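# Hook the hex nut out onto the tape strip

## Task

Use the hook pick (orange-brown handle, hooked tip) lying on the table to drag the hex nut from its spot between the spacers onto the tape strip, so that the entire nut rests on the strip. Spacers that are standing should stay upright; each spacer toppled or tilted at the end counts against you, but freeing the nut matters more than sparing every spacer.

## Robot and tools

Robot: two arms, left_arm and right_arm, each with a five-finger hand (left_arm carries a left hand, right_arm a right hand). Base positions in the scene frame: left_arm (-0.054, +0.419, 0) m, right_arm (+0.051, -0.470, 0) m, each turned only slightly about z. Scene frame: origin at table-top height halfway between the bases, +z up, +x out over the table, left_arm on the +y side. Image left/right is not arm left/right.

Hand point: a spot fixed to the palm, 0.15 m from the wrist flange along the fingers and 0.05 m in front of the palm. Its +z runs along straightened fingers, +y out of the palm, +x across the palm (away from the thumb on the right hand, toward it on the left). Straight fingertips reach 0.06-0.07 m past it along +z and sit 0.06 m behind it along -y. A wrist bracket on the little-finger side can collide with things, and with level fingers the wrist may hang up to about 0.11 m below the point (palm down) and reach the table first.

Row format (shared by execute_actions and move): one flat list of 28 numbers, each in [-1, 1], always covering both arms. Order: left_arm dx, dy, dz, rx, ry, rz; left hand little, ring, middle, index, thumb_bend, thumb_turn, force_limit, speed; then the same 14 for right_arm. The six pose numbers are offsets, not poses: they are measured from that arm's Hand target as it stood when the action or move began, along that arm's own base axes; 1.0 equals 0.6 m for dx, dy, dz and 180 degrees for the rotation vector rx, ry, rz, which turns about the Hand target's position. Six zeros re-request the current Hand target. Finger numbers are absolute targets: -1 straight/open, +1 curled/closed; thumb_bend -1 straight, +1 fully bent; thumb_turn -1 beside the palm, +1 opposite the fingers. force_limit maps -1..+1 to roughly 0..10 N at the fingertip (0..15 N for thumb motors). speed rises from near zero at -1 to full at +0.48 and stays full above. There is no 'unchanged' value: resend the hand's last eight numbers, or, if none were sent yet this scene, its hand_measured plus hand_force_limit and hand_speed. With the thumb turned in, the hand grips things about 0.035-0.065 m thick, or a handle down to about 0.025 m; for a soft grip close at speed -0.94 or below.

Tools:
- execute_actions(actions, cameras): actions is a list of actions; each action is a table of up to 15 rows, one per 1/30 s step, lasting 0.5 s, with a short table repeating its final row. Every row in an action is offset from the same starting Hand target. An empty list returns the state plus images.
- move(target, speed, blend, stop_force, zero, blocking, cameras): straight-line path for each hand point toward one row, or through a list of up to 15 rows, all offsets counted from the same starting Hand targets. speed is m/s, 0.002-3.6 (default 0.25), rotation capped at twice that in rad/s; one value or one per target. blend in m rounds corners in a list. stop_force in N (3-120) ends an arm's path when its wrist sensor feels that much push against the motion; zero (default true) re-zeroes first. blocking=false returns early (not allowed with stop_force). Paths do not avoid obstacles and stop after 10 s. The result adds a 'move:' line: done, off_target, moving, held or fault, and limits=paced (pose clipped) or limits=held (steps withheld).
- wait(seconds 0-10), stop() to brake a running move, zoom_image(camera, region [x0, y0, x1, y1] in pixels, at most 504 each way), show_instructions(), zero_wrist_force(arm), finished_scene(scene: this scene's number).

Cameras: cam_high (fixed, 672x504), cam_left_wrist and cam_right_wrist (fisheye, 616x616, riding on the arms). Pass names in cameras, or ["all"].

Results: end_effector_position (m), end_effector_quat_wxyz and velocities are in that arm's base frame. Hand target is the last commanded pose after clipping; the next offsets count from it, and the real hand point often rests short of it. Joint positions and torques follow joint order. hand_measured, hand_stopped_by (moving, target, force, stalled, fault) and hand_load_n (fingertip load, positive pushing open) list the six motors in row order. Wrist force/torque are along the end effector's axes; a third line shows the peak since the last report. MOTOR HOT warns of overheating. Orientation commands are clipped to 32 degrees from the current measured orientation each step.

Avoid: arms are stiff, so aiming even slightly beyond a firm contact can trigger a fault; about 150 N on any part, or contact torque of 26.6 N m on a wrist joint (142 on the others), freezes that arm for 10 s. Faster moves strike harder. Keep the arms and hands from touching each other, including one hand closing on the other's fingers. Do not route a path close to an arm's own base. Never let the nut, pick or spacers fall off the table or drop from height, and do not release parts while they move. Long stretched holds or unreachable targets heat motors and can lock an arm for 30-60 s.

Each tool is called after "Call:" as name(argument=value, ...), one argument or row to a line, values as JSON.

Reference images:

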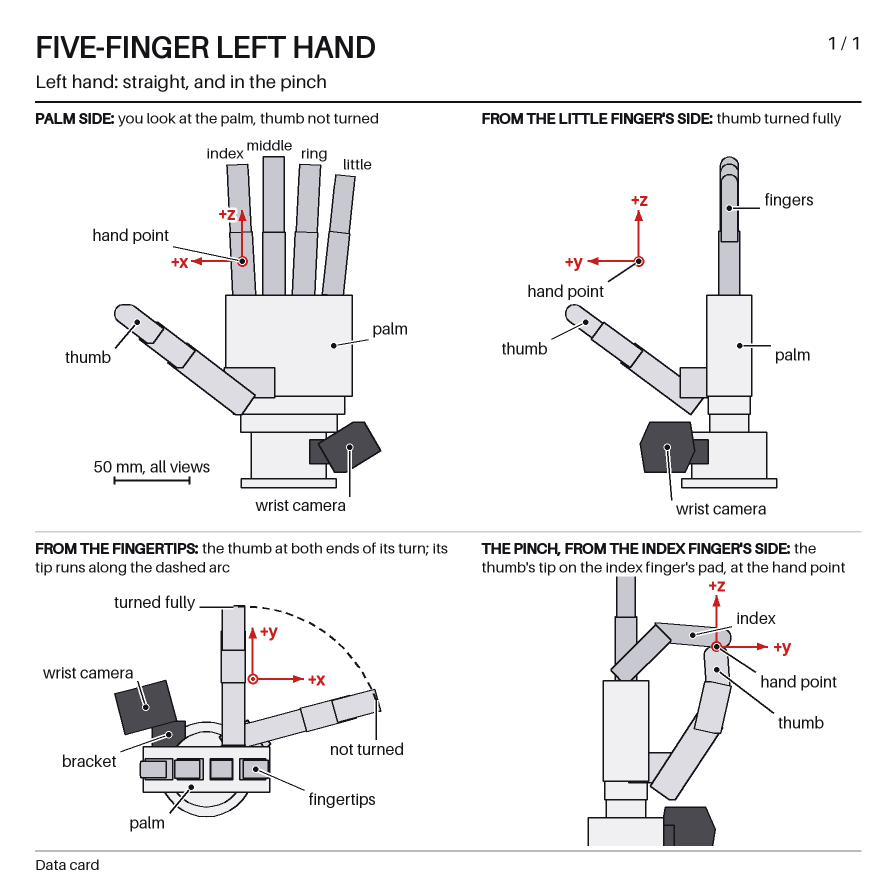

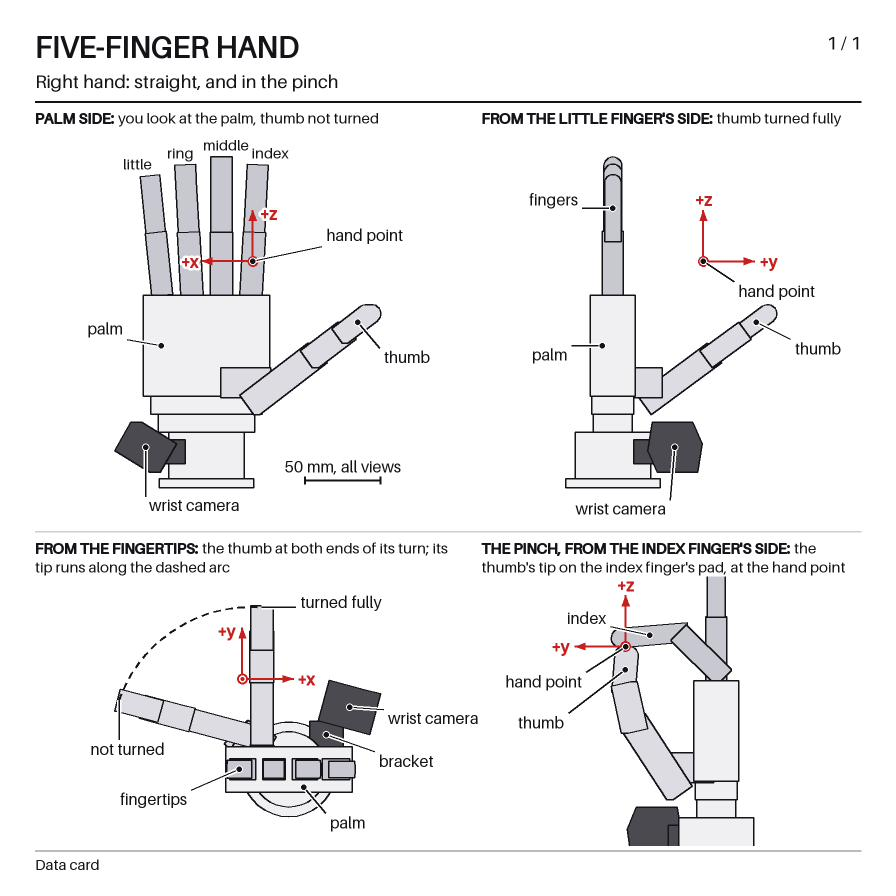

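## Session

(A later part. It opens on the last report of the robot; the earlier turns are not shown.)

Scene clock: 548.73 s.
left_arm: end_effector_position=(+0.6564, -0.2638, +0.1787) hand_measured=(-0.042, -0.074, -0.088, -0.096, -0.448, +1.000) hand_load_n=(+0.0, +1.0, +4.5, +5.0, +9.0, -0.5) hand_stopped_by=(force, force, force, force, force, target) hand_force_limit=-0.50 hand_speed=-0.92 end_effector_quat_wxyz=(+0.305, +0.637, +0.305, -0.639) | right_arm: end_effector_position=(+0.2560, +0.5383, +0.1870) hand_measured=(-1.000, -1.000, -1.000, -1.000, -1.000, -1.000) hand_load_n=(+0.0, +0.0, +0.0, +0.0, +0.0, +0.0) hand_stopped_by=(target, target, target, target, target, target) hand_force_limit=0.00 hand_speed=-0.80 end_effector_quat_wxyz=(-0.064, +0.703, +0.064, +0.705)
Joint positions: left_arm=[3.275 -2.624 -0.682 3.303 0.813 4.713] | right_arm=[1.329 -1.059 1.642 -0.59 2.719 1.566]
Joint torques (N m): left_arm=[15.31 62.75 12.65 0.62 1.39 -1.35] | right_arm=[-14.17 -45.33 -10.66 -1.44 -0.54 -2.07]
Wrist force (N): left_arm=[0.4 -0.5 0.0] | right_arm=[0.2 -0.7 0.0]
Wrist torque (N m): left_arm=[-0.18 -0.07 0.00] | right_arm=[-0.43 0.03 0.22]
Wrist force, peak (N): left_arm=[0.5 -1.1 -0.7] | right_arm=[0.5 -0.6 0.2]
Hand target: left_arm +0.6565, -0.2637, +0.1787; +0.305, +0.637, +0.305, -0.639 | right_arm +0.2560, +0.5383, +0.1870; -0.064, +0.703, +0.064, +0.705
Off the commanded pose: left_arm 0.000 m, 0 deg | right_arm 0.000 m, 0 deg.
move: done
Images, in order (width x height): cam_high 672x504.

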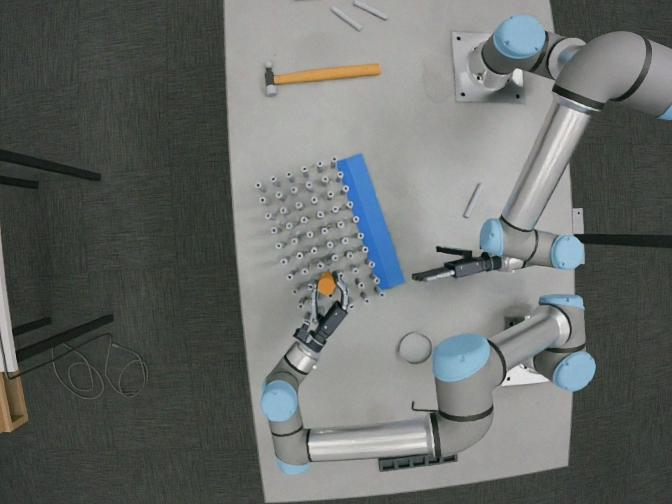

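Call:
move(
  target=[-0.0950,-0.03115,0,0,0,0,0.4,0.45,0.45,0.4,0.3,1,-0.5,-0.92,0,0,0,0,0,0,-1,-1,-1,-1,-1,-1,0,-0.8],
  speed=0.03,
  stop_force=5,
  cameras=["cam_high","cam_right_wrist"],
)

Call:
zoom_image(
  camera="cam_high",
  region=[330, 250, 370, 290],
)

Call:
zoom_image(
  camera="cam_right_wrist",
  region=[250, 290, 330, 370],
)

Scene clock: 567.47 s.
left_arm: end_effector_position=(+0.5994, -0.2824, +0.1787) hand_measured=(-0.042, -0.074, -0.088, -0.096, -0.448, +1.000) hand_load_n=(+0.0, +1.0, +4.5, +5.5, +9.0, -0.5) hand_stopped_by=(force, force, force, force, force, target) hand_force_limit=-0.50 hand_speed=-0.92 end_effector_quat_wxyz=(+0.305, +0.637, +0.305, -0.639) | right_arm: end_effector_position=(+0.2560, +0.5383, +0.1870) hand_measured=(-1.000, -1.000, -1.000, -1.000, -1.000, -1.000) hand_load_n=(+0.0, +0.0, +0.0, +0.0, +0.0, +0.0) hand_stopped_by=(target, target, target, target, target, target) hand_force_limit=0.00 hand_speed=-0.80 end_effector_quat_wxyz=(-0.064, +0.703, +0.064, +0.705)
Joint positions: left_arm=[3.26 -2.451 -1.014 3.462 0.798 4.713] | right_arm=[1.329 -1.059 1.642 -0.59 2.719 1.566]
Joint torques (N m): left_arm=[12.18 45.76 28.86 -2.75 1.29 -2.71] | right_arm=[-14.52 -45.06 -10.66 -1.34 -0.29 -2.12]
Wrist force (N): left_arm=[0.5 -0.6 0.3] | right_arm=[-0.2 -0.5 0.0]
Wrist torque (N m): left_arm=[-0.20 -0.07 0.01] | right_arm=[-0.38 0.11 0.19]
Wrist force, peak (N): left_arm=[0.8 -0.8 0.4] | right_arm=[0.3 -0.7 -0.2]
Hand target: left_arm +0.5995, -0.2824, +0.1787; +0.305, +0.637, +0.305, -0.639 | right_arm +0.2560, +0.5383, +0.1870; -0.064, +0.703, +0.064, +0.705
Off the commanded pose: left_arm 0.000 m, 0 deg | right_arm 0.000 m, 0 deg.
move: done
camera_calibration:
cam_right_wrist: T_world_to_cam=[[0.155606, -0.951446, 0.265587, 0.419455], [-0.422106, -0.307123, -0.852937, 0.438184], [0.893092, 0.0206162, -0.449402, -0.0364306], [0, 0, 0, 1]] pos_world=[0.152226, 0.534416, 0.24597]
Images, in order (width x height): cam_high 672x504, cam_right_wrist 616x616.

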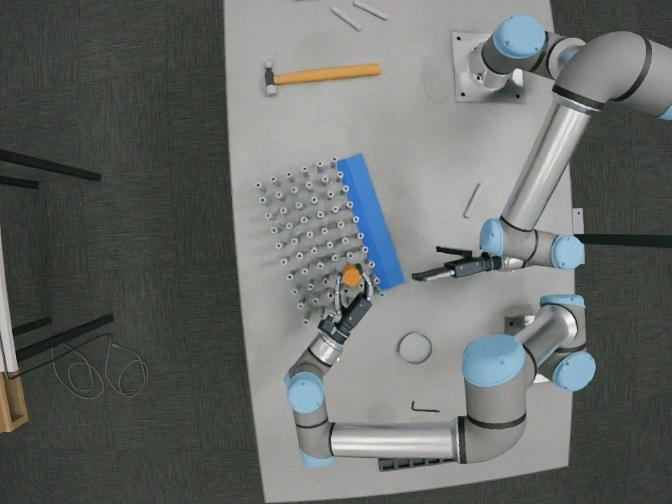

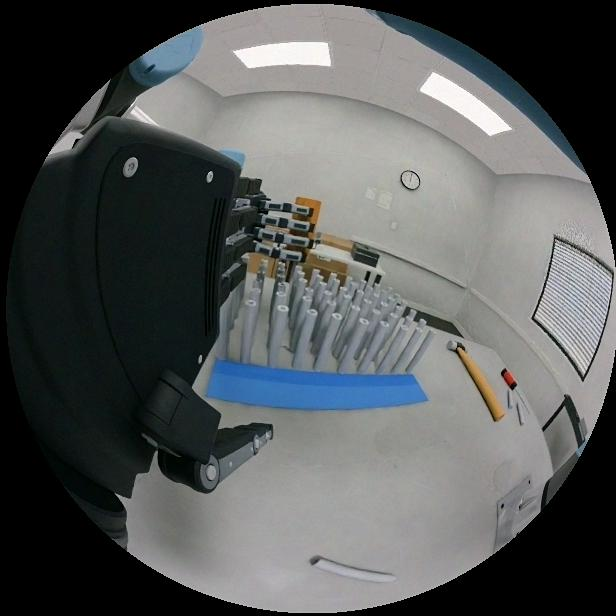

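Scaled by 12.600 from the camera's 672x504 image, which has a finer 960x720 frame.

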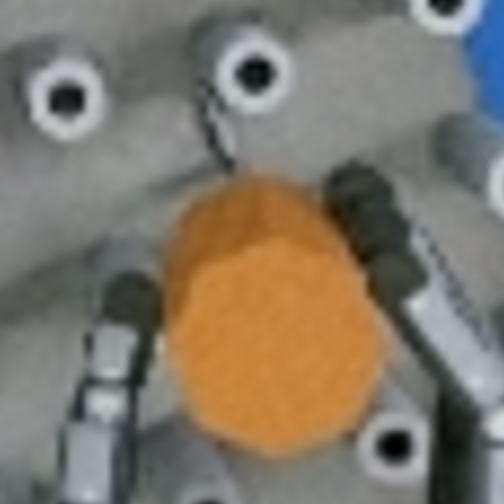

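Scaled by 6.300 from the camera's 616x616 image, which has a finer 880x880 frame.

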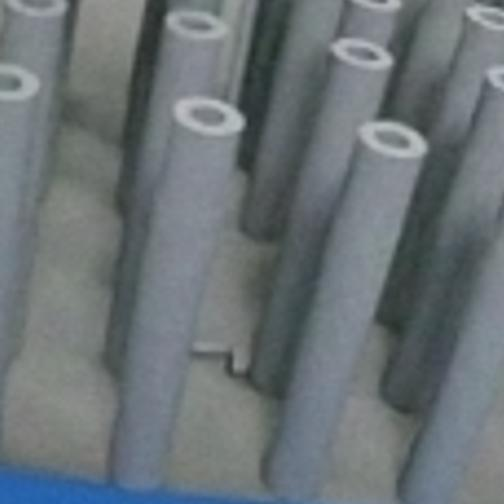

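Call:
zoom_image(
  camera="cam_right_wrist",
  region=[275, 335, 300, 360],
)

Call:
zoom_image(
  camera="cam_high",
  region=[338, 248, 358, 268],
)

Scaled by 20.160 from the camera's 616x616 image, which has a finer 880x880 frame.

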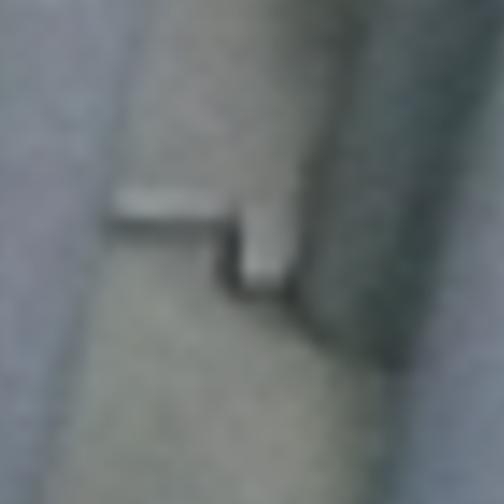

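Scaled by 25.200 from the camera's 672x504 image, which has a finer 960x720 frame.

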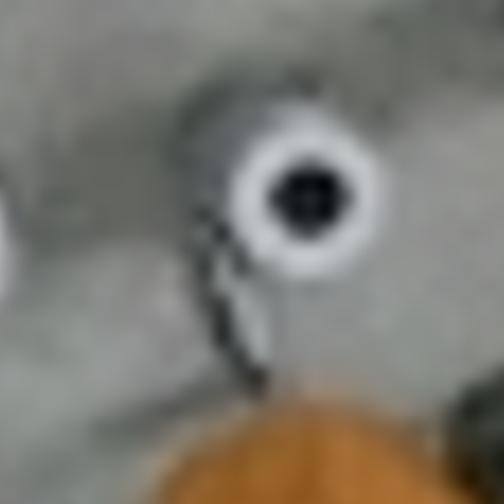

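Call:
move(
  target=[
    [0,0,0,0,0,0,0.4,0.45,0.45,0.4,0.3,1,-0.5,-0.92,-0.01,-0.197,0,0,0,0.111,-1,-1,-1,-1,-1,-1,0,-0.8],
    [-0.014,0.0033,0,0,0,0,0.4,0.45,0.45,0.4,0.3,1,-0.5,-0.92,-0.01,-0.197,0,0,0,0.111,-1,-1,-1,-1,-1,-1,0,-0.8],
    [-0.0682,-0.0117,0,0,0,0,0.4,0.45,0.45,0.4,0.3,1,-0.5,-0.92,-0.01,-0.197,0,0,0,0.111,-1,-1,-1,-1,-1,-1,0,-0.8],
  ],
  speed=[0.2,0.03,0.03],
  cameras=["cam_high","cam_right_wrist"],
)

Call:
zoom_image(
  camera="cam_high",
  region=[345, 235, 385, 275],
)

Call:
zoom_image(
  camera="cam_right_wrist",
  region=[240, 280, 360, 400],
)

Scene clock: 596.87 s.
left_arm: end_effector_position=(+0.5585, -0.2894, +0.1787) hand_measured=(-0.042, -0.074, -0.088, -0.096, -0.448, +1.000) hand_load_n=(+0.0, +1.0, +4.5, +5.0, +8.5, -0.5) hand_stopped_by=(force, force, force, force, force, target) hand_force_limit=-0.50 hand_speed=-0.92 end_effector_quat_wxyz=(+0.305, +0.637, +0.305, -0.639) | right_arm: end_effector_position=(+0.2500, +0.4201, +0.1870) hand_measured=(-1.000, -1.000, -1.000, -1.000, -1.000, -1.000) hand_load_n=(+0.0, +0.0, +0.0, +0.0, +0.0, +0.0) hand_stopped_by=(target, target, target, target, target, target) hand_force_limit=0.00 hand_speed=-0.80 end_effector_quat_wxyz=(-0.186, +0.682, +0.185, +0.683)
Joint positions: left_arm=[3.257 -2.35 -1.202 3.548 0.794 4.713] | right_arm=[1.164 -1.492 2.249 -0.76 2.205 1.569]
Joint torques (N m): left_arm=[-4.31 42.43 28.63 -2.6 -0.91 2.05] | right_arm=[3.25 -29.33 -9.69 1.51 -1.99 1.83]
Wrist force (N): left_arm=[0.5 -0.6 0.2] | right_arm=[0.3 -0.3 -0.1]
Wrist torque (N m): left_arm=[-0.20 -0.09 0.01] | right_arm=[-0.36 0.02 0.23]
Wrist force, peak (N): left_arm=[0.6 -1.0 0.5] | right_arm=[0.3 -2.5 0.7]
Hand target: left_arm +0.5585, -0.2894, +0.1787; +0.305, +0.637, +0.305, -0.639 | right_arm +0.2500, +0.4201, +0.1870; -0.186, +0.682, +0.185, +0.683
Off the commanded pose: left_arm 0.000 m, 0 deg | right_arm 0.000 m, 0 deg.
move: done
camera_calibration:
cam_right_wrist: T_world_to_cam=[[0.471339, -0.841041, 0.2655, 0.182642], [-0.291813, -0.432799, -0.852954, 0.419573], [0.832277, 0.324554, -0.449422, -0.141104], [0, 0, 0, 1]] pos_world=[0.153788, 0.380996, 0.245969]
Images, in order (width x height): cam_high 672x504, cam_right_wrist 616x616.

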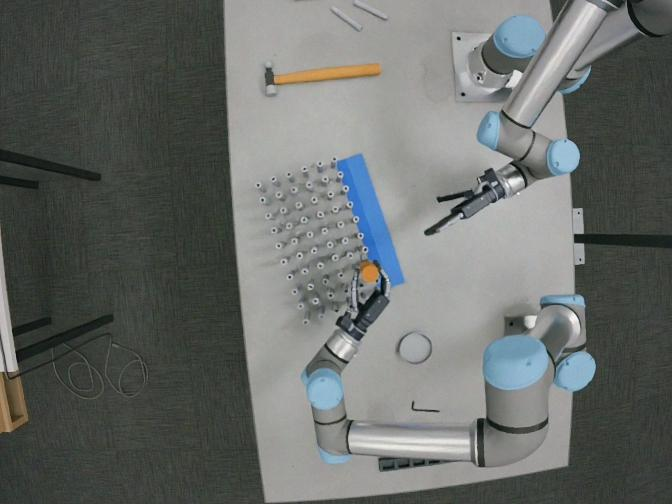

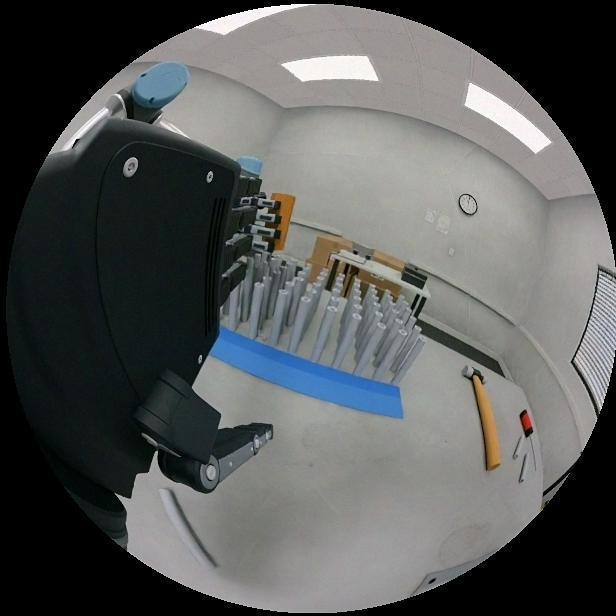

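Scaled by 12.600 from the camera's 672x504 image, which has a finer 960x720 frame.

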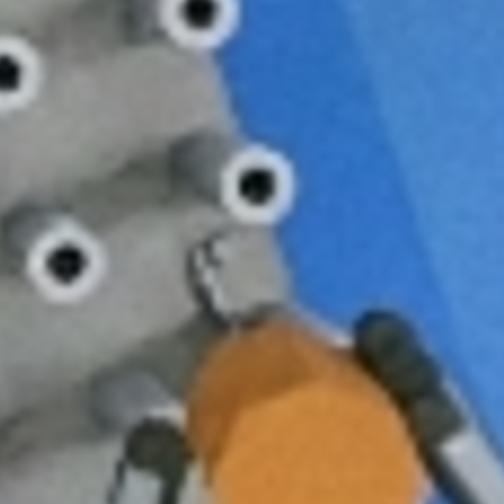

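Scaled by 4.200 from the camera's 616x616 image, which has a finer 880x880 frame.

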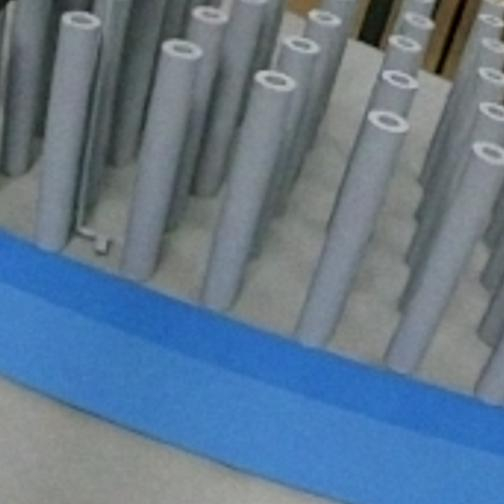

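Call:
move(
  target=[-0.0852,-0.0302,0,0,0,0,0.4,0.45,0.45,0.4,0.3,1,-0.5,-0.92,0,0,0,0,0,0,-1,-1,-1,-1,-1,-1,0,-0.8],
  speed=0.03,
  stop_force=5,
  cameras=["cam_high","cam_right_wrist"],
)

Call:
zoom_image(
  camera="cam_high",
  region=[360, 235, 400, 275],
)

Call:
zoom_image(
  camera="cam_right_wrist",
  region=[220, 300, 300, 380],
)

Scene clock: 606.40 s.
left_arm: end_effector_position=(+0.5074, -0.3075, +0.1787) hand_measured=(-0.042, -0.074, -0.088, -0.096, -0.448, +1.000) hand_load_n=(+0.0, +1.0, +4.5, +5.0, +8.5, -0.5) hand_stopped_by=(force, force, force, force, force, target) hand_force_limit=-0.50 hand_speed=-0.92 end_effector_quat_wxyz=(+0.305, +0.637, +0.305, -0.639) | right_arm: end_effector_position=(+0.2500, +0.4201, +0.1870) hand_measured=(-1.000, -1.000, -1.000, -1.000, -1.000, -1.000) hand_load_n=(+0.0, +0.0, +0.0, +0.0, +0.0, +0.0) hand_stopped_by=(target, target, target, target, target, target) hand_force_limit=0.00 hand_speed=-0.80 end_effector_quat_wxyz=(-0.186, +0.682, +0.185, +0.683)
Joint positions: left_arm=[3.237 -2.24 -1.399 3.636 0.774 4.713] | right_arm=[1.164 -1.492 2.249 -0.76 2.205 1.569]
Joint torques (N m): left_arm=[13.9 37.66 28.71 -2.76 1.39 -0.95] | right_arm=[-6.4 -29.16 -9.44 1.17 -1.74 1.93]
Wrist force (N): left_arm=[0.5 -0.5 0.3] | right_arm=[0.3 -0.6 0.1]
Wrist torque (N m): left_arm=[-0.19 -0.09 0.00] | right_arm=[-0.41 0.02 0.23]
Wrist force, peak (N): left_arm=[0.7 -0.8 0.3] | right_arm=[0.5 -0.8 0.1]
Hand target: left_arm +0.5074, -0.3075, +0.1787; +0.305, +0.637, +0.305, -0.639 | right_arm +0.2500, +0.4201, +0.1870; -0.186, +0.682, +0.185, +0.683
Off the commanded pose: left_arm 0.000 m, 0 deg | right_arm 0.000 m, 0 deg.
move: done
camera_calibration:
cam_right_wrist: T_world_to_cam=[[0.471339, -0.841041, 0.2655, 0.182642], [-0.291813, -0.432799, -0.852954, 0.419573], [0.832277, 0.324554, -0.449422, -0.141104], [0, 0, 0, 1]] pos_world=[0.153788, 0.380996, 0.245969]
Images, in order (width x height): cam_high 672x504, cam_right_wrist 616x616.

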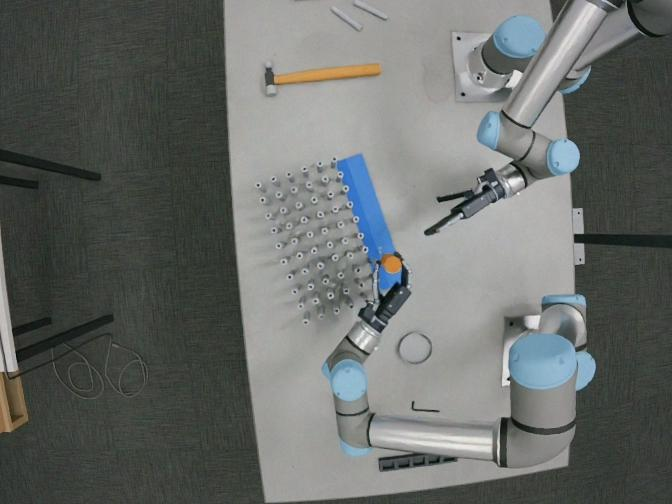

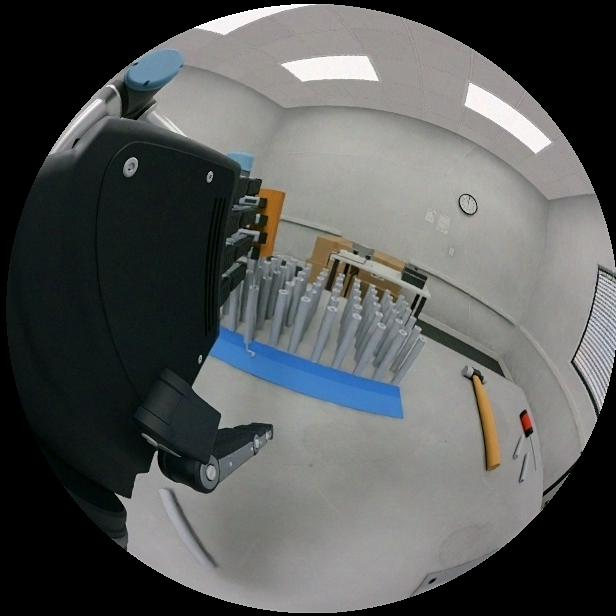

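Scaled by 12.600 from the camera's 672x504 image, which has a finer 960x720 frame.

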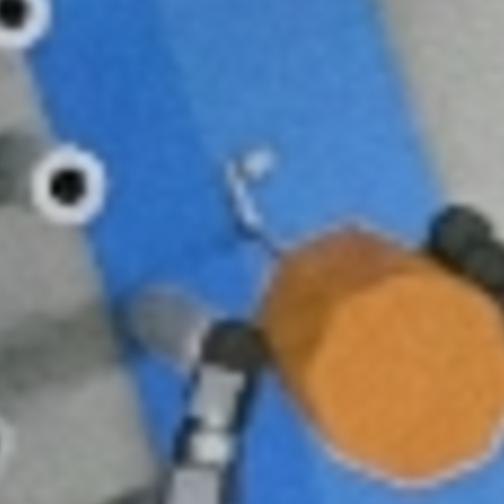

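Scaled by 6.300 from the camera's 616x616 image, which has a finer 880x880 frame.

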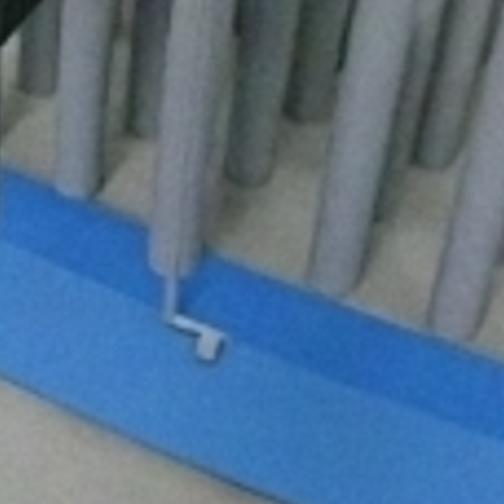

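Call:
move(
  target=[
    [0.0063,0.0021,0,0,0,0,0.4,0.45,0.45,0.4,0.3,1,-0.5,-0.92,0,0,0,0,0,0,-1,-1,-1,-1,-1,-1,0,-0.8],
    [0.0063,0.0021,0.22,0,0,0,0.4,0.45,0.45,0.4,0.3,1,-0.5,-0.92,0,0,0,0,0,0,-1,-1,-1,-1,-1,-1,0,-0.8],
  ],
  speed=0.06,
  cameras=["cam_high","cam_right_wrist"],
)

Call:
zoom_image(
  camera="cam_high",
  region=[340, 225, 420, 285],
)

Scene clock: 618.53 s.
left_arm: end_effector_position=(+0.5112, -0.3062, +0.3107) hand_measured=(-0.042, -0.074, -0.088, -0.096, -0.448, +1.000) hand_load_n=(+0.0, +1.5, +4.5, +5.0, +8.5, -0.5) hand_stopped_by=(force, force, force, force, force, target) hand_force_limit=-0.50 hand_speed=-0.92 end_effector_quat_wxyz=(+0.305, +0.637, +0.305, -0.639) | right_arm: end_effector_position=(+0.2500, +0.4201, +0.1870) hand_measured=(-1.000, -1.000, -1.000, -1.000, -1.000, -1.000) hand_load_n=(+0.0, +0.0, +0.0, +0.0, +0.0, +0.0) hand_stopped_by=(target, target, target, target, target, target) hand_force_limit=0.00 hand_speed=-0.80 end_effector_quat_wxyz=(-0.186, +0.682, +0.185, +0.683)
Joint positions: left_arm=[3.238 -2.137 -1.211 3.345 0.776 4.713] | right_arm=[1.164 -1.492 2.249 -0.76 2.205 1.569]
Joint torques (N m): left_arm=[-4.42 36.28 12.1 0.33 -0.13 -1.21] | right_arm=[-8.34 -29.46 -9.29 0.85 -1.59 1.88]
Wrist force (N): left_arm=[0.5 -0.6 0.2] | right_arm=[0.2 -0.7 0.2]
Wrist torque (N m): left_arm=[-0.20 -0.08 0.00] | right_arm=[-0.43 0.04 0.21]
Wrist force, peak (N): left_arm=[1.3 -0.7 0.2] | right_arm=[0.1 -0.9 0.0]
Hand target: left_arm +0.5112, -0.3062, +0.3107; +0.305, +0.637, +0.305, -0.639 | right_arm +0.2500, +0.4201, +0.1870; -0.186, +0.682, +0.185, +0.683
Off the commanded pose: left_arm 0.000 m, 0 deg | right_arm 0.000 m, 0 deg.
move: done
camera_calibration:
cam_right_wrist: T_world_to_cam=[[0.471339, -0.841041, 0.2655, 0.182642], [-0.291813, -0.432799, -0.852954, 0.419573], [0.832277, 0.324554, -0.449422, -0.141104], [0, 0, 0, 1]] pos_world=[0.153788, 0.380996, 0.245969]
Images, in order (width x height): cam_high 672x504, cam_right_wrist 616x616.

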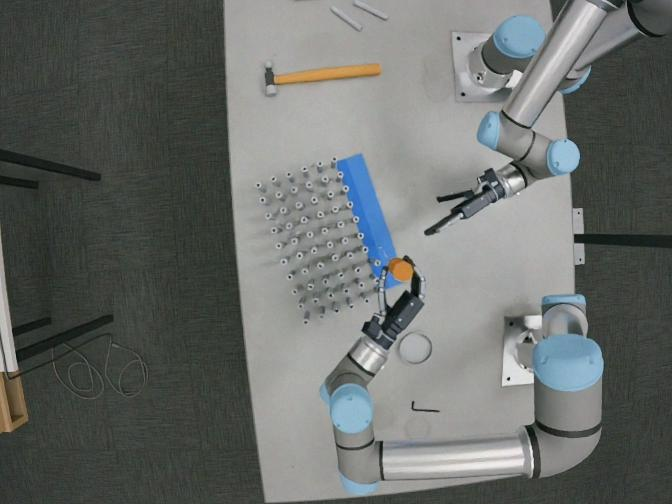

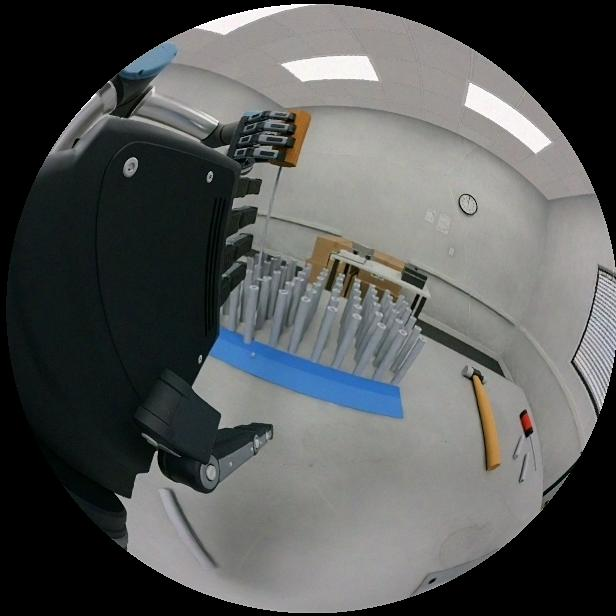

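Scaled by 6.300 from the camera's 672x504 image, which has a finer 960x720 frame.

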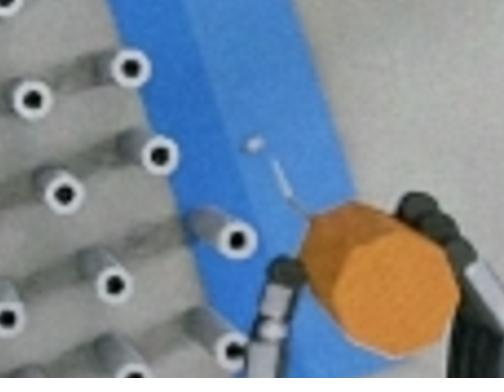

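Call:
zoom_image(
  camera="cam_high",
  region=[250, 150, 410, 330],
)

Call:
zoom_image(
  camera="cam_right_wrist",
  region=[210, 240, 440, 420],
)

Scaled by 2.800 from the camera's 672x504 image, which has a finer 960x720 frame.

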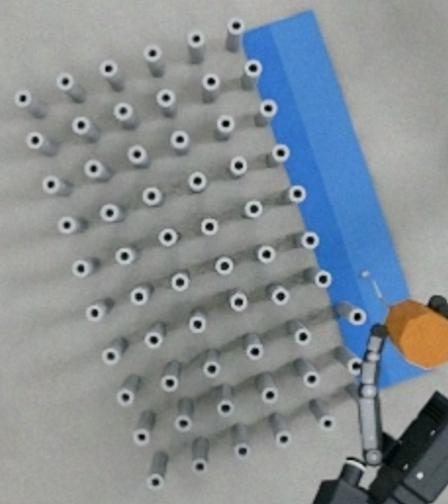

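Scaled by 2.191 from the camera's 616x616 image, which has a finer 880x880 frame.

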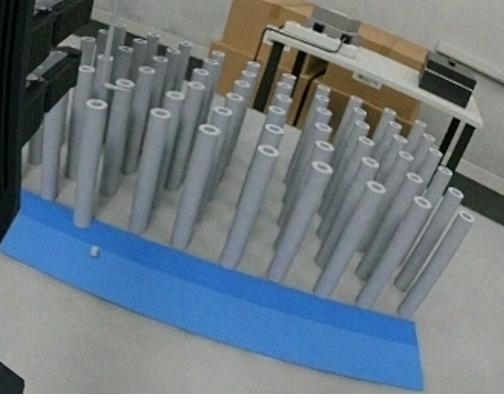

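Call:
zoom_image(
  camera="cam_right_wrist",
  region=[212, 260, 302, 380],
)

Scaled by 4.200 from the camera's 616x616 image, which has a finer 880x880 frame.

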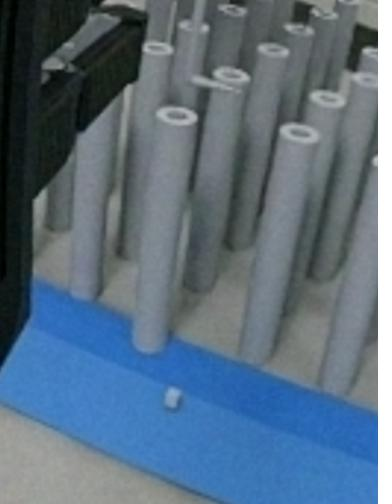

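Call:
finished_scene(
  scene=2,
)

The scene is finished: the task was done.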